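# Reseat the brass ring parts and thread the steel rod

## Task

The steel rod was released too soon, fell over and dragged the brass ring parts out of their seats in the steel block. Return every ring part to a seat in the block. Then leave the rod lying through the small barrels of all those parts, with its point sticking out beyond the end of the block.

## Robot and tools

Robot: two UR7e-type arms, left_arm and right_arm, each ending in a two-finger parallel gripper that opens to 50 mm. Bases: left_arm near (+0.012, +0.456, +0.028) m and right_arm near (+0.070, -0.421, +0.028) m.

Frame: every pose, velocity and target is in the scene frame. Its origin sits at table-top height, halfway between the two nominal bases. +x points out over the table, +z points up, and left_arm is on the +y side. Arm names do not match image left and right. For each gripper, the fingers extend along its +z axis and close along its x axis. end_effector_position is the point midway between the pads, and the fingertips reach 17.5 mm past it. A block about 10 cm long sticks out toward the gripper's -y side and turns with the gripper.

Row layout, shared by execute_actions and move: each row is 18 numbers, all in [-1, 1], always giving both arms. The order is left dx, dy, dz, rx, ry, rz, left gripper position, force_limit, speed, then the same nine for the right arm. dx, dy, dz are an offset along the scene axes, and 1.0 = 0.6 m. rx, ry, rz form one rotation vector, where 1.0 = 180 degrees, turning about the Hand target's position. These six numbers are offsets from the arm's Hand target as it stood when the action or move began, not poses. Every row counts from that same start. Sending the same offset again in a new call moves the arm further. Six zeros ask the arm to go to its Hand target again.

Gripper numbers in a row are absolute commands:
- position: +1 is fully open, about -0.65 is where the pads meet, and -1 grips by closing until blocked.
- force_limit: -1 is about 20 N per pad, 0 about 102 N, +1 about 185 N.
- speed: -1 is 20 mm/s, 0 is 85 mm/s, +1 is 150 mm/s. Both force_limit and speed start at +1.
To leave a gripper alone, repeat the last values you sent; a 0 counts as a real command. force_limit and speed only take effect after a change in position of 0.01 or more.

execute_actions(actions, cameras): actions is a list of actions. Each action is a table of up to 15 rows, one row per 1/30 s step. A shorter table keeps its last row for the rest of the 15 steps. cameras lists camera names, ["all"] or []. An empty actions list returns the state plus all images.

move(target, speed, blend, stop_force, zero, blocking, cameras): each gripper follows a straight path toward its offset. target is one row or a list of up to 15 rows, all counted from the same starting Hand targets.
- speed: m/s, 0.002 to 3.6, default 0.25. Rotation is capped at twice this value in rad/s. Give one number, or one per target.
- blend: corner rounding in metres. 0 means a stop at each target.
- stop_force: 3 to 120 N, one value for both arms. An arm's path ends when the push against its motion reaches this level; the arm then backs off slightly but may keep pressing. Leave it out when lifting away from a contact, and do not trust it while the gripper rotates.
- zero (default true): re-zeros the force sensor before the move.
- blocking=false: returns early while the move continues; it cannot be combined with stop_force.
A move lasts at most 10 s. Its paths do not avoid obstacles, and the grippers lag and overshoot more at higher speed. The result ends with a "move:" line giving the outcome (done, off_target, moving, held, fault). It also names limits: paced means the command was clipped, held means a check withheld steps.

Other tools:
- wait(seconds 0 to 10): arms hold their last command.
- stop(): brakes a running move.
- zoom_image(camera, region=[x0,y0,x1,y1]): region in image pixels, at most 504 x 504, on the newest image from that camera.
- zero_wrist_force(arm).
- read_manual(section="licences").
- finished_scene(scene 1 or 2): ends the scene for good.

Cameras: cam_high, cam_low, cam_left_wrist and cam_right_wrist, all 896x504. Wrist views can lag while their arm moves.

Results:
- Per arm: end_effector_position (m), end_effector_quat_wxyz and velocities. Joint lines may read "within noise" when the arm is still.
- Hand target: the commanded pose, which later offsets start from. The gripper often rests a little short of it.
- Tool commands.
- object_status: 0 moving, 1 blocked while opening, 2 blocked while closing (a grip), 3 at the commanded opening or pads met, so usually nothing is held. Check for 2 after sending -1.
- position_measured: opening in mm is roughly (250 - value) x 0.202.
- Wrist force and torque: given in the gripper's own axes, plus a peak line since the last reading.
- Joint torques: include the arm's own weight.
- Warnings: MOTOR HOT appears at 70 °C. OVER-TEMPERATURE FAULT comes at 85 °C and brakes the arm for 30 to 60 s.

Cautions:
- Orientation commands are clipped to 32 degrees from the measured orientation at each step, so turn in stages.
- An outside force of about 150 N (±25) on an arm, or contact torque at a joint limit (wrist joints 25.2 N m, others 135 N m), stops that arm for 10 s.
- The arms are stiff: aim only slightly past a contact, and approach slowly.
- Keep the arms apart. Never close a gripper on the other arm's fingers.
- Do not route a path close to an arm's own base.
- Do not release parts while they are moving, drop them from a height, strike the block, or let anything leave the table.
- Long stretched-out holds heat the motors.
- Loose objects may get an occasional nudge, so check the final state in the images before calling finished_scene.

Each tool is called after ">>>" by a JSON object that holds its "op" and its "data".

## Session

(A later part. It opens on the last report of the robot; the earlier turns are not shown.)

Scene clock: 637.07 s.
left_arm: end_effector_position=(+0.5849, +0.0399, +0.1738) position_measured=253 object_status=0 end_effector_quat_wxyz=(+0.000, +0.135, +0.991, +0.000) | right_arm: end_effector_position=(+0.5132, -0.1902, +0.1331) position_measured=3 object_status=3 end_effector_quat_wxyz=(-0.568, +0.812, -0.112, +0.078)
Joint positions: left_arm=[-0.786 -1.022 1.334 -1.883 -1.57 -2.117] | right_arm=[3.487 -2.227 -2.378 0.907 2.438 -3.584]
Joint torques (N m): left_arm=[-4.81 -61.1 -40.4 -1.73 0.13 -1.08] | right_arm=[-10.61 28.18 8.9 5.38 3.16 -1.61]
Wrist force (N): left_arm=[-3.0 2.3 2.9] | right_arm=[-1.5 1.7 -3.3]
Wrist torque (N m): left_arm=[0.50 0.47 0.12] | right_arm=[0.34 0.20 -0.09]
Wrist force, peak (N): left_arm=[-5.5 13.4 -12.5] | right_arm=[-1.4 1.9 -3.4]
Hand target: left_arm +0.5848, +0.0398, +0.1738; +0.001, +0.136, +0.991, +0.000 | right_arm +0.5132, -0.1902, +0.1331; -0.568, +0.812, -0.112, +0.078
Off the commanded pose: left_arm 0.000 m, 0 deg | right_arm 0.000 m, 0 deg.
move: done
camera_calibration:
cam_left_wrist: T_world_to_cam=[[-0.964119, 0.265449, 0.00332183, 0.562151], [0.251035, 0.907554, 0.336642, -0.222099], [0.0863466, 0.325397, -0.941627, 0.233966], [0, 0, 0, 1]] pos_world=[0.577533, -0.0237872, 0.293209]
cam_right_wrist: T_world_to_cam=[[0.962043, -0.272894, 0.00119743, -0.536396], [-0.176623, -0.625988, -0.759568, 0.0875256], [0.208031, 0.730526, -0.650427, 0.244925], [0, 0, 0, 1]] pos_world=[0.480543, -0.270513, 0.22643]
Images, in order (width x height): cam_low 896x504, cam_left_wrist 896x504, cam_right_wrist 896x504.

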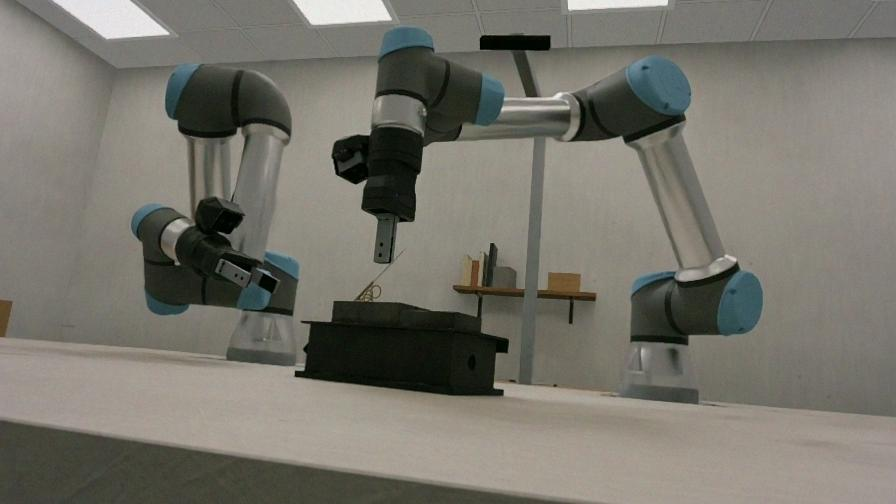

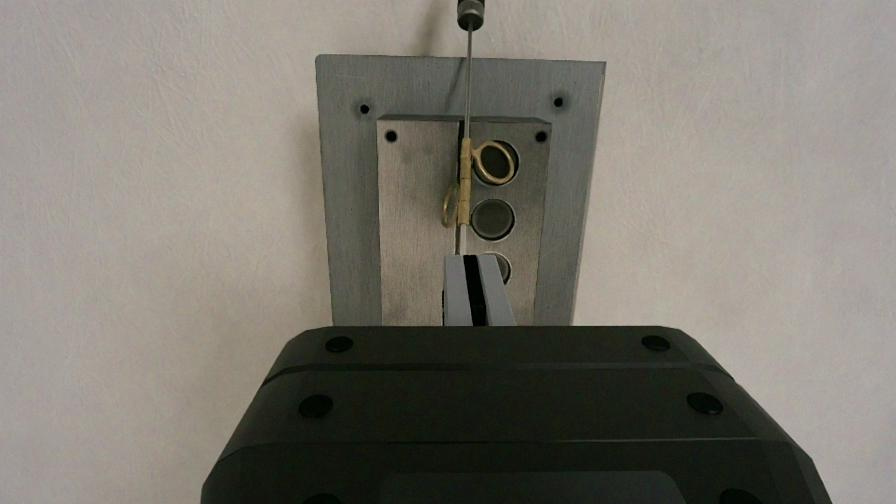

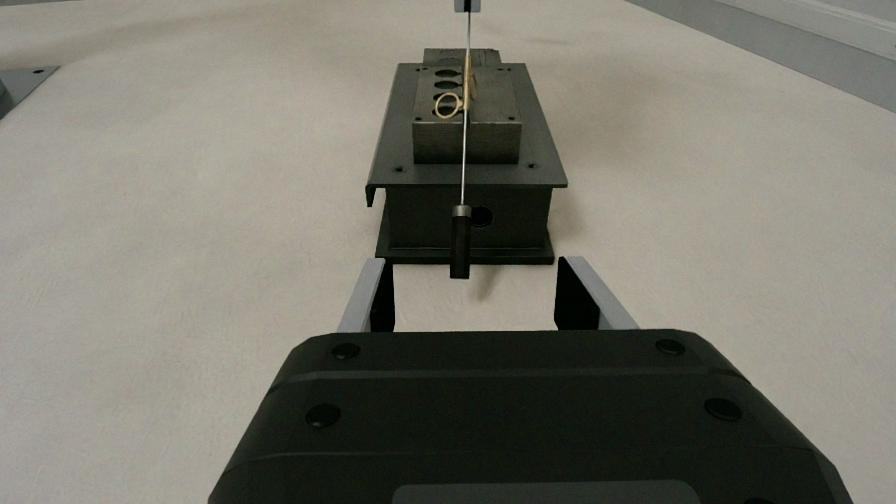

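>>> {"op": "move", "data": {"target": [[0,0,0,0,0,0,0.4,0,0,0,0,0,0,0,0,1,1,1],[0.0052,0.0118,-0.0017,0,0,-0.0194,0.4,0,0,0,0,0,0,0,0,1,1,1]], "speed": 0.03, "cameras": ["cam_left_wrist","cam_right_wrist","cam_low"]}}

>>> {"op": "zoom_image", "data": {"camera": "cam_left_wrist", "region": [420, 110, 520, 330]}}

>>> {"op": "zoom_image", "data": {"camera": "cam_low", "region": [340, 235, 420, 315]}}

>>> {"op": "zoom_image", "data": {"camera": "cam_right_wrist", "region": [430, 0, 500, 60]}}

Scene clock: 673.37 s.
left_arm: end_effector_position=(+0.5880, +0.0470, +0.1727) position_measured=92 object_status=3 end_effector_quat_wxyz=(+0.001, +0.166, +0.986, +0.000) end_effector_velocity=(+0.001, +0.001, +0.001) end_effector_angular_velocity=(+0.002, -0.004, +0.007) | right_arm: end_effector_position=(+0.5132, -0.1902, +0.1331) position_measured=3 object_status=3 end_effector_quat_wxyz=(-0.568, +0.812, -0.112, +0.078)
Joint positions: left_arm=[-0.776 -1.025 1.341 -1.888 -1.57 -2.045] | right_arm=[3.487 -2.227 -2.378 0.907 2.438 -3.584]
Joint velocities: left_arm=[0 0 -0.001 0 0.004 -0.007] | right_arm=[within noise]
Joint torques (N m): left_arm=[3.66 -59.95 -18.57 -4.65 -1.82 -1.04] | right_arm=[-10.6 28.56 10.43 5.47 3.21 -1.66]
Wrist force (N): left_arm=[-3.0 2.3 3.0] | right_arm=[-1.4 1.7 -3.2]
Wrist torque (N m): left_arm=[0.47 0.48 0.22] | right_arm=[0.34 0.19 -0.08]
Wrist force, peak (N): left_arm=[-3.4 2.4 3.3] | right_arm=[-1.4 2.0 -3.3]
Hand target: left_arm +0.5880, +0.0469, +0.1727; +0.001, +0.166, +0.986, +0.000 | right_arm +0.5132, -0.1902, +0.1331; -0.568, +0.812, -0.112, +0.078
Off the commanded pose: left_arm 0.000 m, 0 deg | right_arm 0.000 m, 0 deg.
move: done
camera_calibration:
cam_left_wrist: T_world_to_cam=[[-0.946113, 0.323822, 0.00325077, 0.549965], [0.305945, 0.890503, 0.336752, -0.26052], [0.106153, 0.3196, -0.941588, 0.219062], [0, 0, 0, 1]] pos_world=[0.57678, -0.0161092, 0.292209]
cam_right_wrist: T_world_to_cam=[[0.962043, -0.272894, 0.00119743, -0.536396], [-0.176623, -0.625988, -0.759568, 0.0875256], [0.208031, 0.730526, -0.650427, 0.244925], [0, 0, 0, 1]] pos_world=[0.480543, -0.270513, 0.22643]
Images, in order (width x height): cam_low 896x504, cam_left_wrist 896x504, cam_right_wrist 896x504.

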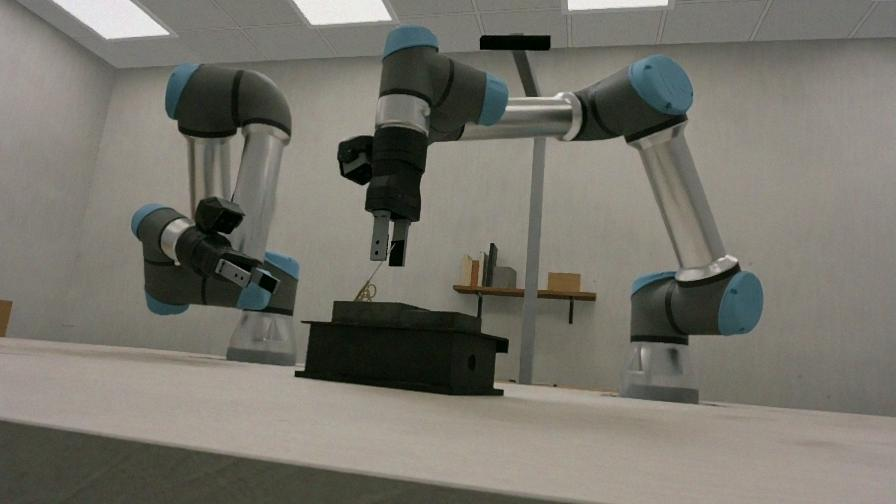

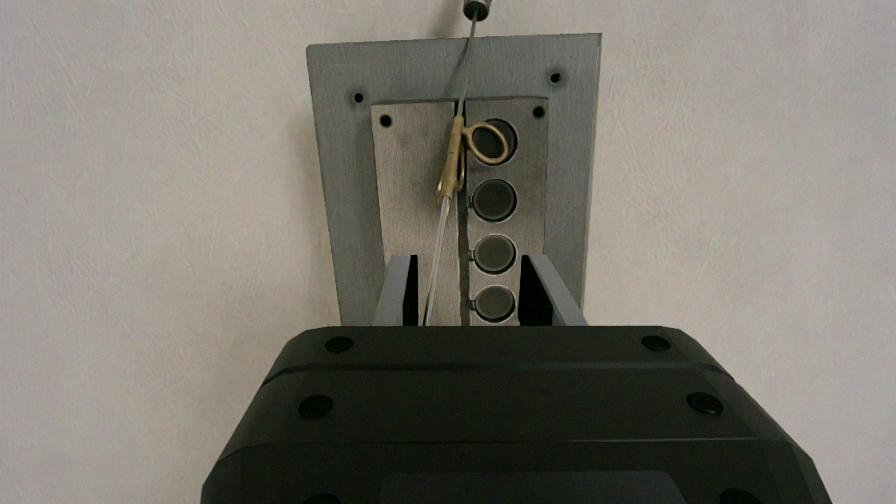

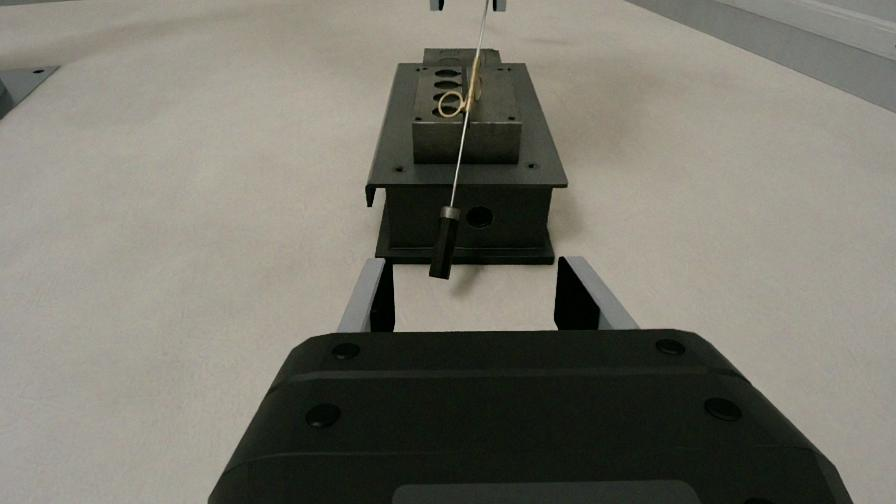

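Scaled by 2.291.

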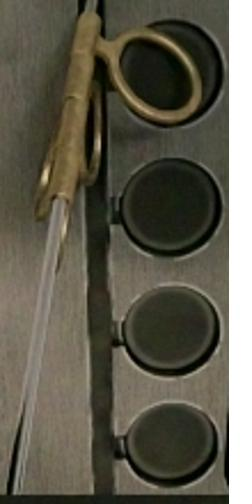

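Scaled by 6.300.

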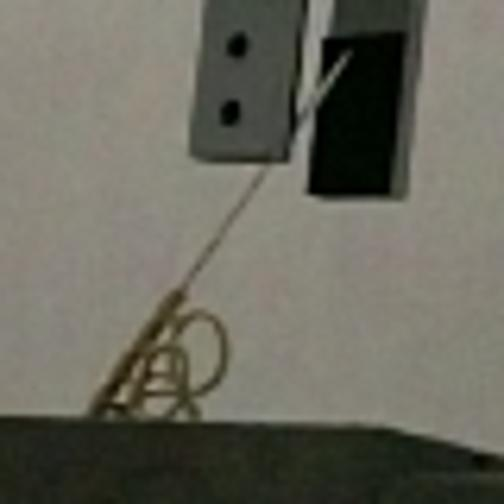

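Scaled by 7.200.

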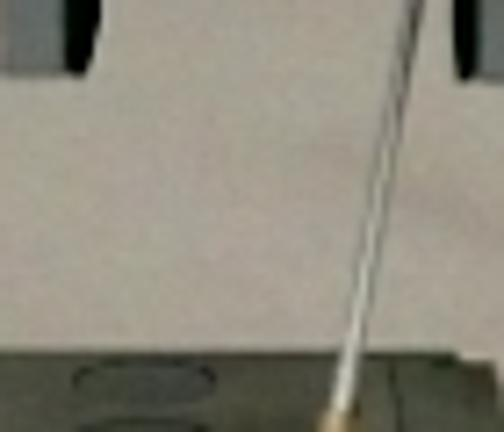

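>>> {"op": "move", "data": {"target": [[0,0,0,0,0,0,1,0,0,0,0,0,0,0,0,1,1,1],[0.0182,-0.0062,-0.0018,0,0,0,1,0,0,0,0,0,0,0,0,1,1,1],[0.0182,-0.0062,-0.0018,0,0,-0.056,1,0,0,0,0,0,0,0,0,1,1,1]], "speed": 0.04, "cameras": ["cam_left_wrist","cam_right_wrist","cam_low"]}}

>>> {"op": "zoom_image", "data": {"camera": "cam_left_wrist", "region": [380, 110, 560, 330]}}

>>> {"op": "zoom_image", "data": {"camera": "cam_low", "region": [340, 235, 420, 315]}}

>>> {"op": "zoom_image", "data": {"camera": "cam_right_wrist", "region": [430, 0, 500, 60]}}

Scene clock: 719.70 s.
left_arm: end_effector_position=(+0.5989, +0.0432, +0.1717) position_measured=3 object_status=3 end_effector_quat_wxyz=(+0.000, +0.252, +0.968, +0.000) | right_arm: end_effector_position=(+0.5132, -0.1902, +0.1331) position_measured=3 object_status=3 end_effector_quat_wxyz=(-0.568, +0.812, -0.112, +0.078)
Joint positions: left_arm=[-0.769 -0.998 1.301 -1.875 -1.571 -1.862] | right_arm=[3.487 -2.227 -2.378 0.907 2.438 -3.584]
Joint torques (N m): left_arm=[-2.66 -63.14 -13.65 -5.29 -2.59 -1.24] | right_arm=[-10.96 28.19 11.05 5.45 3.25 -1.6]
Wrist force (N): left_arm=[-2.6 2.0 2.8] | right_arm=[-1.5 1.6 -3.2]
Wrist torque (N m): left_arm=[0.44 0.40 0.24] | right_arm=[0.32 0.21 -0.09]
Wrist force, peak (N): left_arm=[-3.8 2.2 3.4] | right_arm=[-1.4 1.8 -3.5]
Hand target: left_arm +0.5989, +0.0432, +0.1717; +0.000, +0.252, +0.968, +0.000 | right_arm +0.5132, -0.1902, +0.1331; -0.568, +0.812, -0.112, +0.078
Off the commanded pose: left_arm 0.000 m, 0 deg | right_arm 0.000 m, 0 deg.
move: done
camera_calibration:
cam_left_wrist: T_world_to_cam=[[-0.874827, 0.484424, 0.00325214, 0.511842], [0.457119, 0.823258, 0.336585, -0.347643], [0.160372, 0.29594, -0.941648, 0.186761], [0, 0, 0, 1]] pos_world=[0.576737, -0.0170191, 0.29121]
cam_right_wrist: T_world_to_cam=[[0.962043, -0.272894, 0.00119743, -0.536396], [-0.176623, -0.625988, -0.759568, 0.0875256], [0.208031, 0.730526, -0.650427, 0.244925], [0, 0, 0, 1]] pos_world=[0.480543, -0.270513, 0.22643]
Images, in order (width x height): cam_low 896x504, cam_left_wrist 896x504, cam_right_wrist 896x504.

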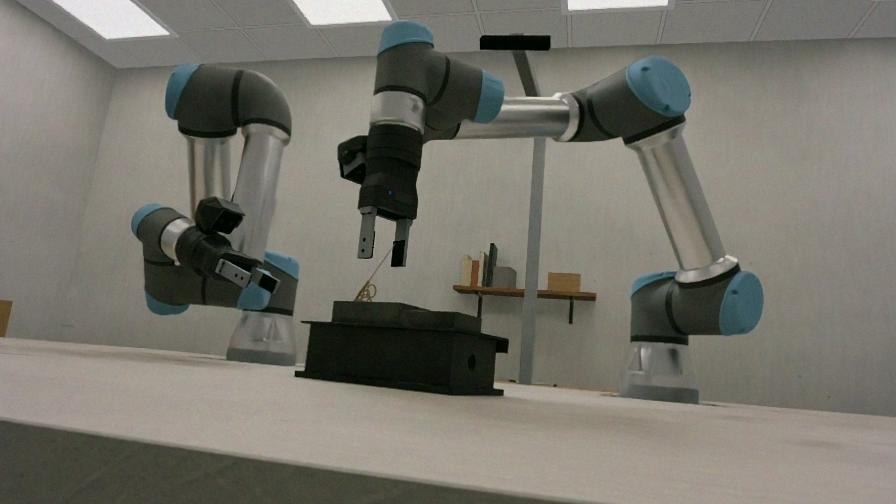

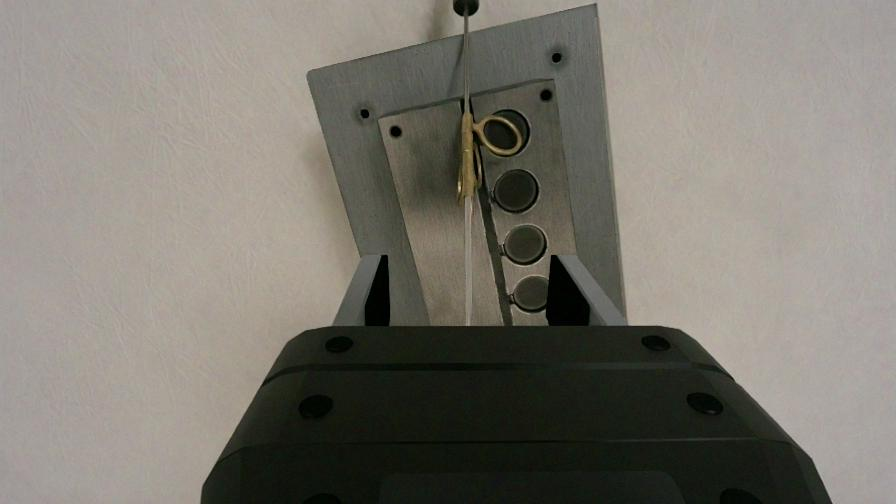

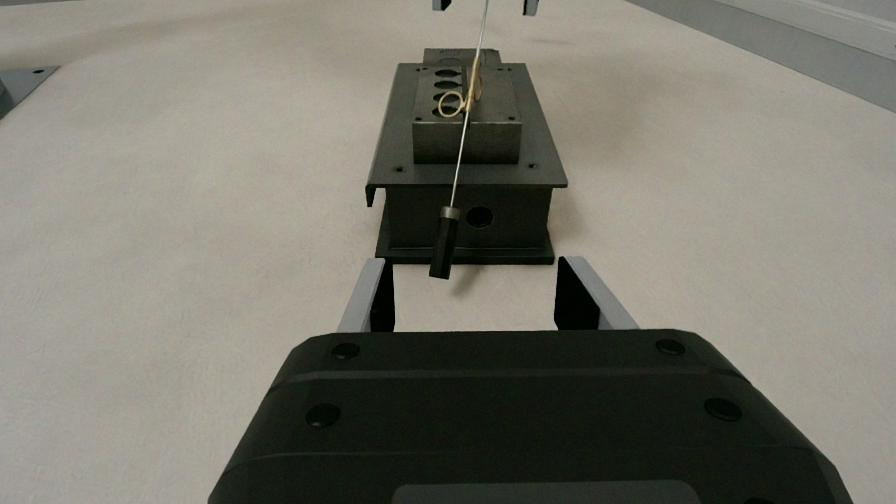

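Scaled by 2.291.

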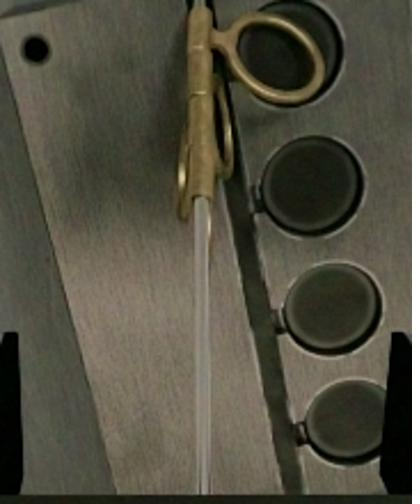

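Scaled by 6.300.

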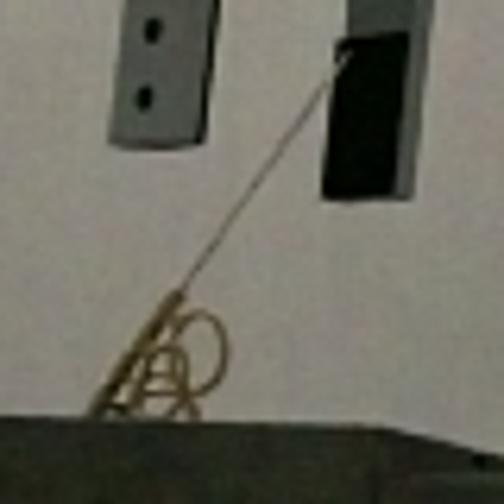

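Scaled by 7.200.

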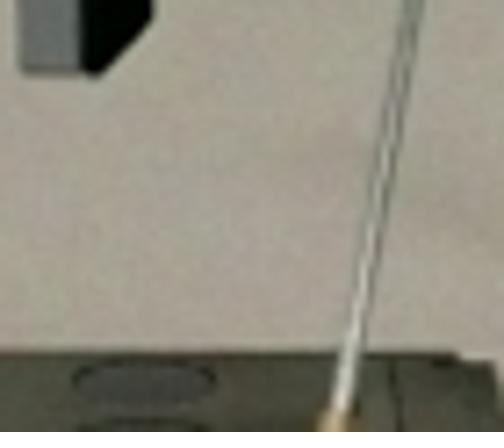

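>>> {"op": "move", "data": {"target": [[-0.001,-0.0018,0.002,0,0,0,1,0,0,0,0,0,0,0,0,1,1,1],[-0.001,-0.0018,0.002,0,0,0,-1,0,-1,0,0,0,0,0,0,1,1,1]], "speed": 0.04, "cameras": ["cam_left_wrist","cam_right_wrist","cam_low"]}}

>>> {"op": "zoom_image", "data": {"camera": "cam_left_wrist", "region": [380, 110, 560, 330]}}

>>> {"op": "zoom_image", "data": {"camera": "cam_low", "region": [340, 235, 420, 315]}}

>>> {"op": "zoom_image", "data": {"camera": "cam_right_wrist", "region": [430, 0, 500, 60]}}

Scene clock: 739.00 s.
left_arm: end_effector_position=(+0.5983, +0.0421, +0.1729) position_measured=253 object_status=0 end_effector_quat_wxyz=(+0.000, +0.252, +0.968, +0.000) | right_arm: end_effector_position=(+0.5132, -0.1902, +0.1331) position_measured=3 object_status=3 end_effector_quat_wxyz=(-0.568, +0.812, -0.112, +0.078)
Joint positions: left_arm=[-0.77 -0.999 1.299 -1.872 -1.571 -1.864] | right_arm=[3.487 -2.227 -2.378 0.907 2.438 -3.584]
Joint torques (N m): left_arm=[-4.63 -53.6 -14.88 -4.89 -1.3 1.23] | right_arm=[-10.76 28.48 12.32 5.28 3.23 -1.71]
Wrist force (N): left_arm=[-2.6 2.3 3.0] | right_arm=[-1.4 1.6 -3.3]
Wrist torque (N m): left_arm=[0.48 0.47 0.26] | right_arm=[0.32 0.19 -0.08]
Wrist force, peak (N): left_arm=[-2.8 2.8 3.6] | right_arm=[-1.5 1.9 -3.3]
Hand target: left_arm +0.5983, +0.0421, +0.1729; +0.000, +0.252, +0.968, +0.000 | right_arm +0.5132, -0.1902, +0.1331; -0.568, +0.812, -0.112, +0.078
Off the commanded pose: left_arm 0.000 m, 0 deg | right_arm 0.000 m, 0 deg.
move: done
camera_calibration:
cam_left_wrist: T_world_to_cam=[[-0.874849, 0.484384, 0.00323552, 0.511815], [0.457077, 0.823281, 0.336585, -0.346925], [0.160373, 0.29594, -0.941647, 0.188283], [0, 0, 0, 1]] pos_world=[0.576137, -0.018019, 0.29241]
cam_right_wrist: T_world_to_cam=[[0.962043, -0.272894, 0.00119743, -0.536396], [-0.176623, -0.625988, -0.759568, 0.0875256], [0.208031, 0.730526, -0.650427, 0.244925], [0, 0, 0, 1]] pos_world=[0.480543, -0.270513, 0.22643]
Images, in order (width x height): cam_low 896x504, cam_left_wrist 896x504, cam_right_wrist 896x504.

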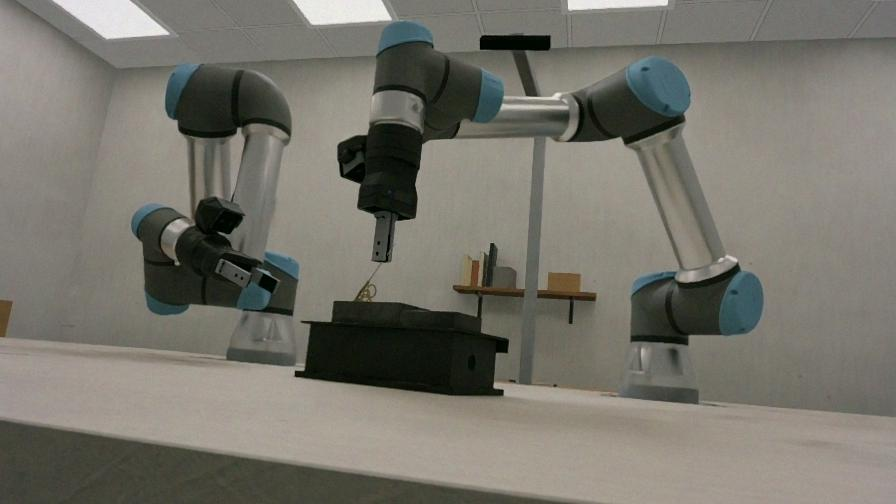

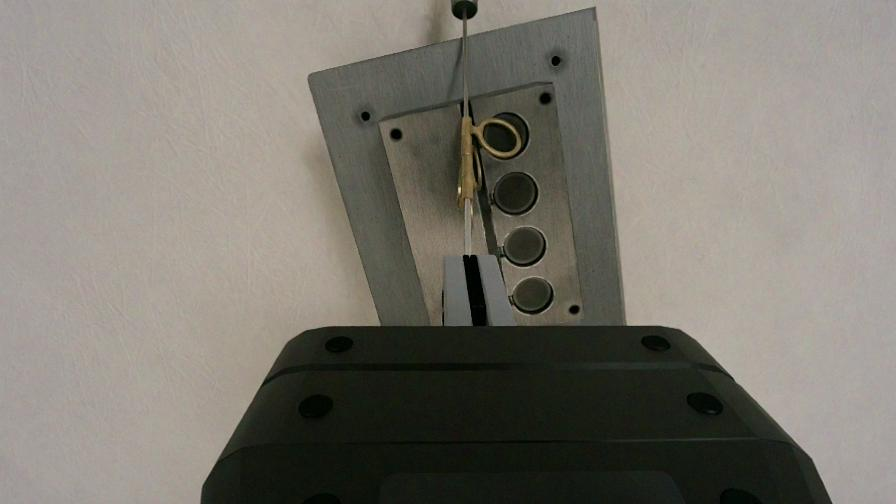

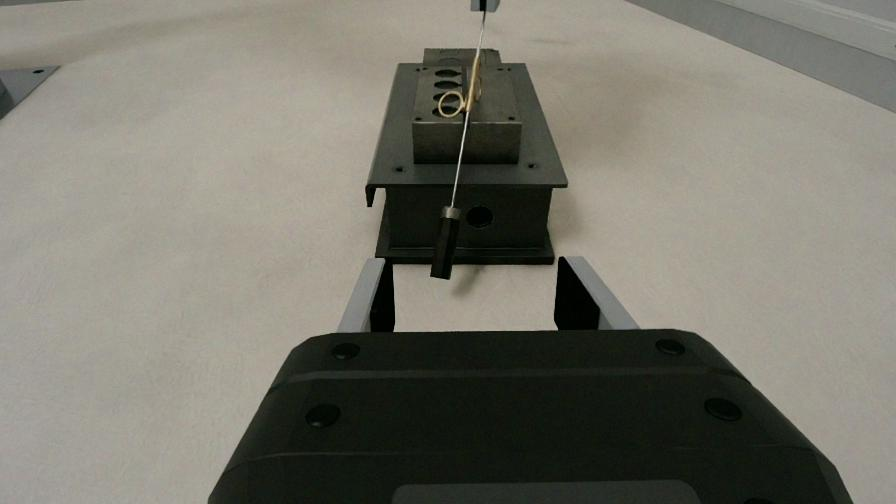

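Scaled by 2.291.

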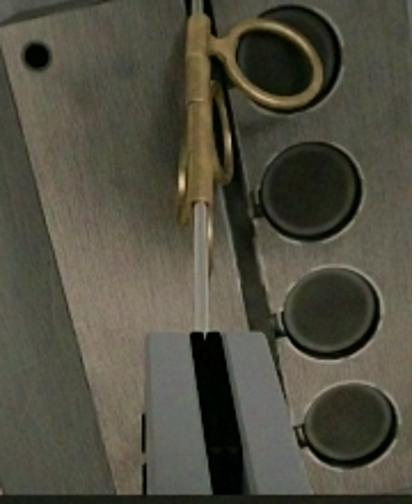

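Scaled by 6.300.

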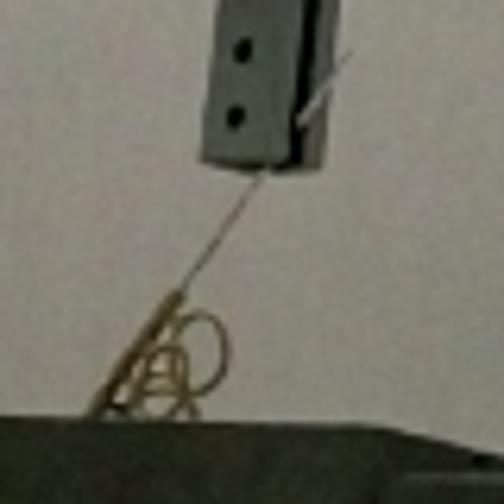

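Scaled by 7.200.

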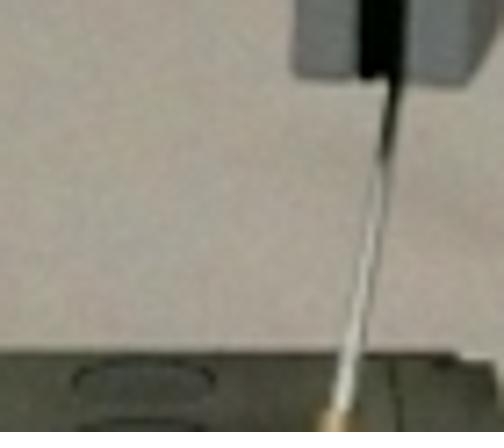

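>>> {"op": "move", "data": {"target": [0,0,0.03,0,0,0,-1,0,-1,0,0,0,0,0,0,1,1,1], "speed": 0.04, "cameras": ["cam_left_wrist","cam_right_wrist","cam_low"]}}

>>> {"op": "zoom_image", "data": {"camera": "cam_low", "region": [340, 235, 420, 315]}}

>>> {"op": "zoom_image", "data": {"camera": "cam_right_wrist", "region": [380, 0, 560, 180]}}

Scene clock: 745.17 s.
left_arm: end_effector_position=(+0.5983, +0.0420, +0.1912) position_measured=253 object_status=3 end_effector_quat_wxyz=(+0.001, +0.252, +0.968, +0.000) | right_arm: end_effector_position=(+0.5132, -0.1902, +0.1331) position_measured=3 object_status=3 end_effector_quat_wxyz=(-0.568, +0.812, -0.112, +0.078)
Joint positions: left_arm=[-0.77 -1.011 1.27 -1.831 -1.571 -1.864] | right_arm=[3.487 -2.227 -2.378 0.907 2.438 -3.584]
Joint torques (N m): left_arm=[2.88 -37.33 -13.23 -5.31 0.1 1.1] | right_arm=[-11.1 28.18 12.61 5.35 3.22 -1.7]
Wrist force (N): left_arm=[-2.8 2.4 3.3] | right_arm=[-1.6 1.8 -3.2]
Wrist torque (N m): left_arm=[0.51 0.42 0.23] | right_arm=[0.35 0.22 -0.08]
Wrist force, peak (N): left_arm=[-2.8 2.2 4.9] | right_arm=[-1.6 1.8 -3.3]
Hand target: left_arm +0.5983, +0.0421, +0.1909; +0.000, +0.252, +0.968, +0.000 | right_arm +0.5132, -0.1902, +0.1331; -0.568, +0.812, -0.112, +0.078
Off the commanded pose: left_arm 0.000 m, 0 deg | right_arm 0.000 m, 0 deg.
move: done
camera_calibration:
cam_left_wrist: T_world_to_cam=[[-0.874869, 0.484353, 0.00269462, 0.512069], [0.456897, 0.823404, 0.336528, -0.352924], [0.16078, 0.295649, -0.94167, 0.205296], [0, 0, 0, 1]] pos_world=[0.576236, -0.0181182, 0.31071]
cam_right_wrist: T_world_to_cam=[[0.962043, -0.272894, 0.00119743, -0.536396], [-0.176623, -0.625988, -0.759568, 0.0875256], [0.208031, 0.730526, -0.650427, 0.244925], [0, 0, 0, 1]] pos_world=[0.480543, -0.270513, 0.22643]
Images, in order (width x height): cam_low 896x504, cam_left_wrist 896x504, cam_right_wrist 896x504.

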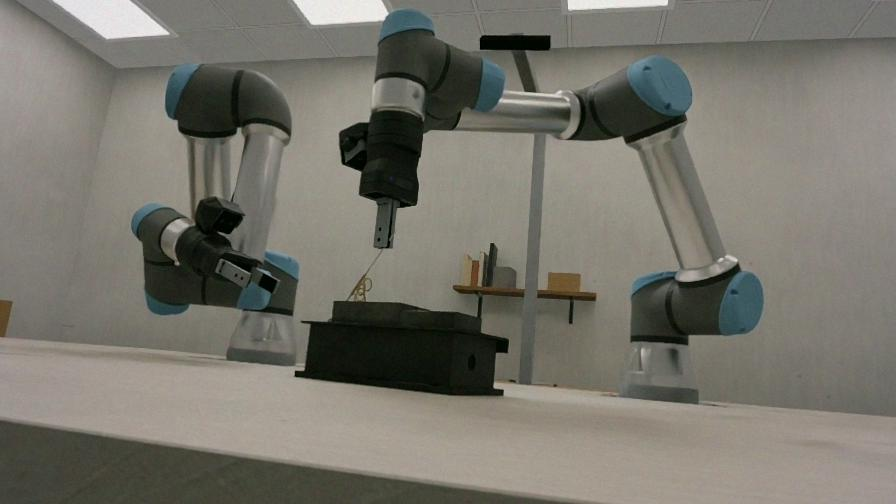

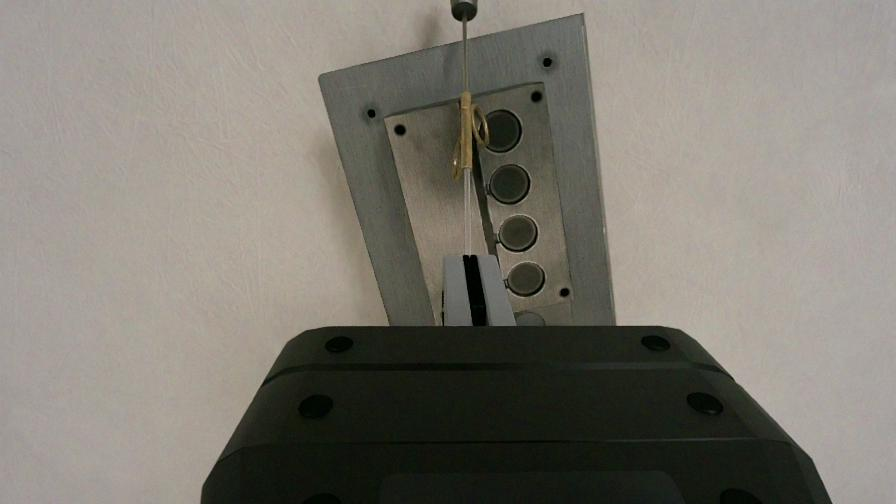

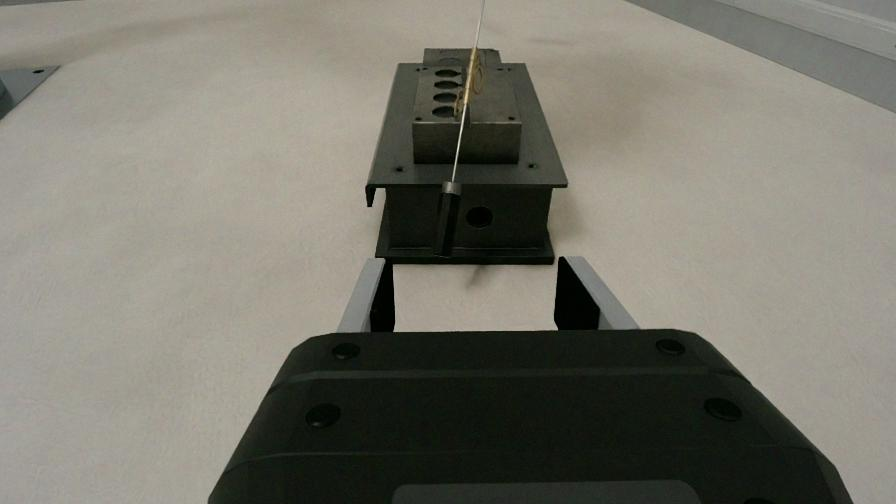

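Scaled by 6.300.

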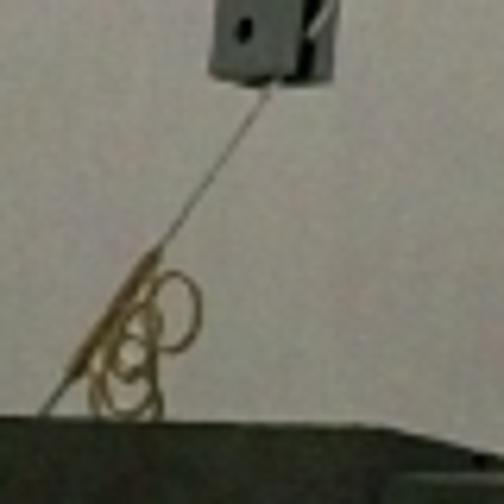

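Scaled by 2.800.

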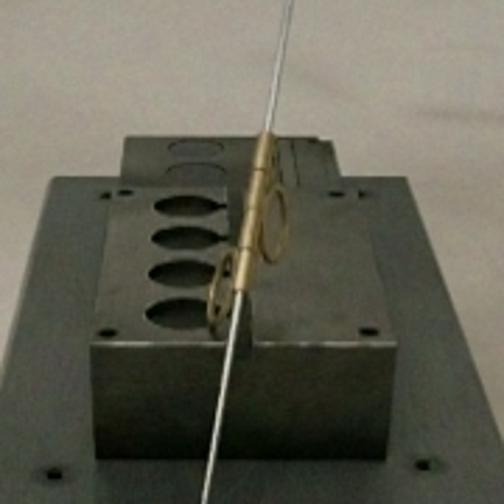

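>>> {"op": "move", "data": {"target": [[0,0,0.0833,0,0,0,-1,0,-1,0,0,0,0,0,0,1,1,1],[0.026,0.144,0.0625,-0.2494,0.1035,0.0673,-1,0,-1,0,0,0,0,0,0,1,1,1]], "speed": 0.12, "blend": 0.01, "cameras": ["all"]}}

>>> {"op": "zoom_image", "data": {"camera": "cam_low", "region": [280, 150, 520, 320]}}

>>> {"op": "zoom_image", "data": {"camera": "cam_left_wrist", "region": [330, 0, 610, 330]}}

Scene clock: 780.80 s.
left_arm: end_effector_position=(+0.6139, +0.1286, +0.2281) position_measured=253 object_status=3 end_effector_quat_wxyz=(-0.057, +0.129, +0.903, -0.407) | right_arm: end_effector_position=(+0.5132, -0.1902, +0.1331) position_measured=3 object_status=3 end_effector_quat_wxyz=(-0.568, +0.812, -0.112, +0.078)
Joint positions: left_arm=[-0.38 -1.06 1.526 -2.184 -2.408 -1.765] | right_arm=[3.487 -2.227 -2.378 0.907 2.438 -3.584]
Joint torques (N m): left_arm=[-10.48 -59.3 -40.25 -2.53 -1.95 -1.35] | right_arm=[-10.82 28 11.82 5.28 3.24 -1.6]
Wrist force (N): left_arm=[-3.7 4.1 3.7] | right_arm=[-1.5 1.7 -3.2]
Wrist torque (N m): left_arm=[0.86 0.58 0.16] | right_arm=[0.34 0.20 -0.09]
Wrist force, peak (N): left_arm=[-3.7 5.1 3.5] | right_arm=[-1.3 1.8 -3.5]
Hand target: left_arm +0.6139, +0.1285, +0.2284; -0.056, +0.129, +0.903, -0.407 | right_arm +0.5132, -0.1902, +0.1331; -0.568, +0.812, -0.112, +0.078
Off the commanded pose: left_arm 0.000 m, 0 deg | right_arm 0.000 m, 0 deg.
move: done
camera_calibration:
cam_left_wrist: T_world_to_cam=[[-0.960211, 0.279262, 0.00264872, 0.562391], [0.243443, 0.841625, -0.482082, -0.128312], [-0.136856, -0.462256, -0.876122, 0.4772], [0, 0, 0, 1]] pos_world=[0.636559, 0.171525, 0.354739]
cam_right_wrist: T_world_to_cam=[[0.962043, -0.272894, 0.00119743, -0.536396], [-0.176623, -0.625988, -0.759568, 0.0875256], [0.208031, 0.730526, -0.650427, 0.244925], [0, 0, 0, 1]] pos_world=[0.480543, -0.270513, 0.22643]

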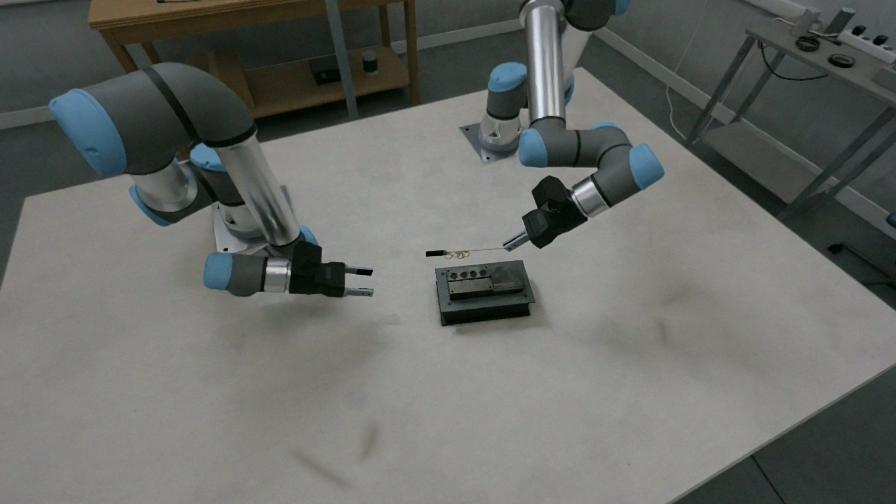

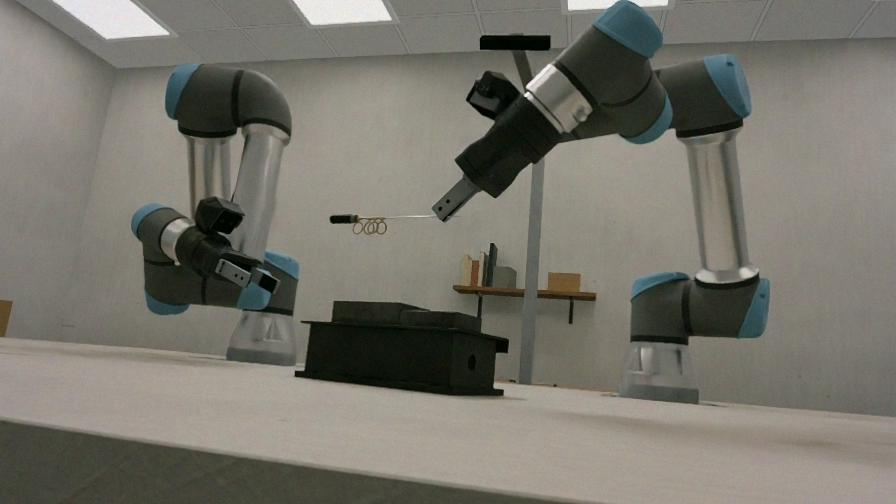

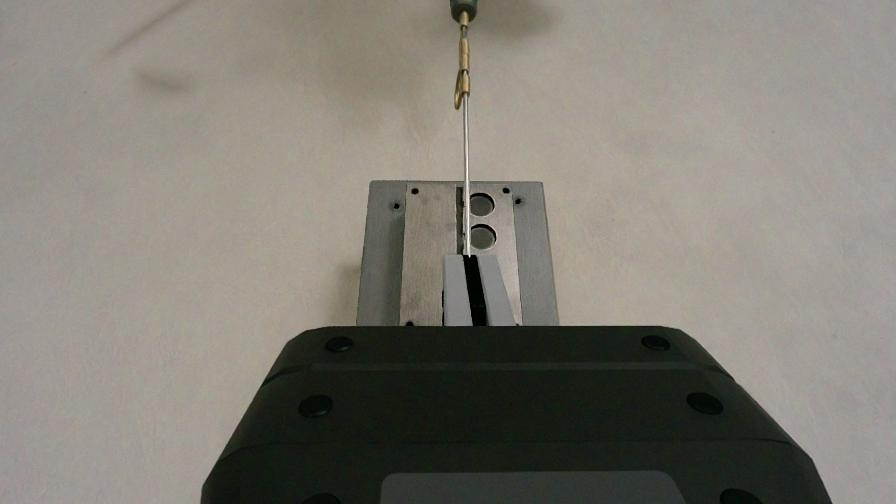

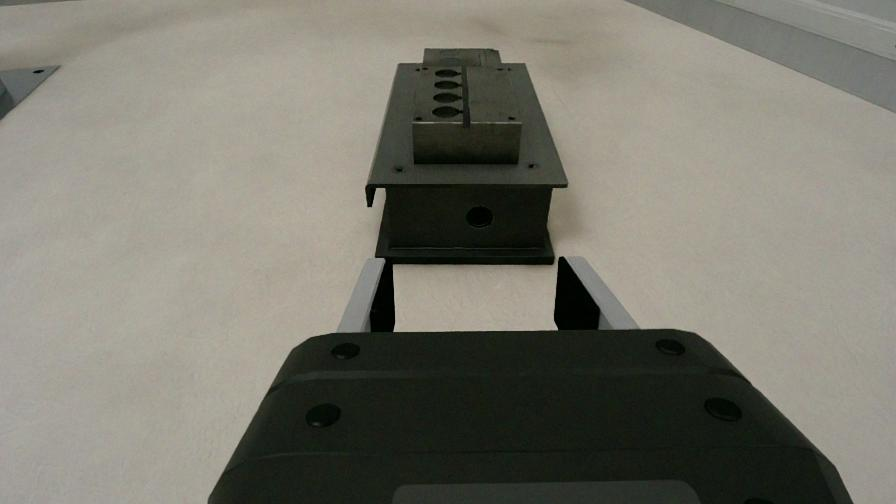

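Scaled by 2.100.

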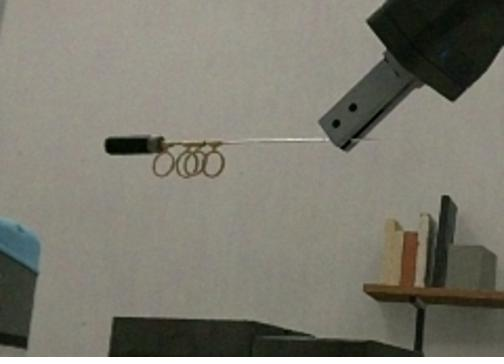

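Scaled by 1.527.

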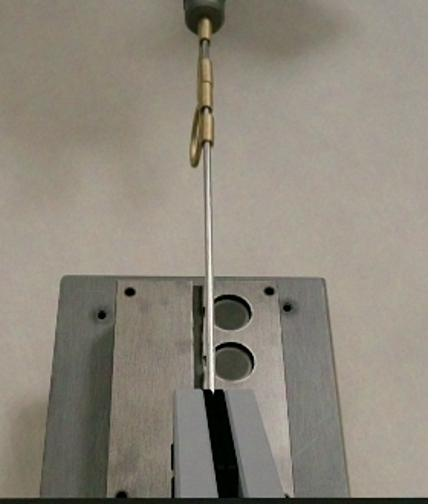

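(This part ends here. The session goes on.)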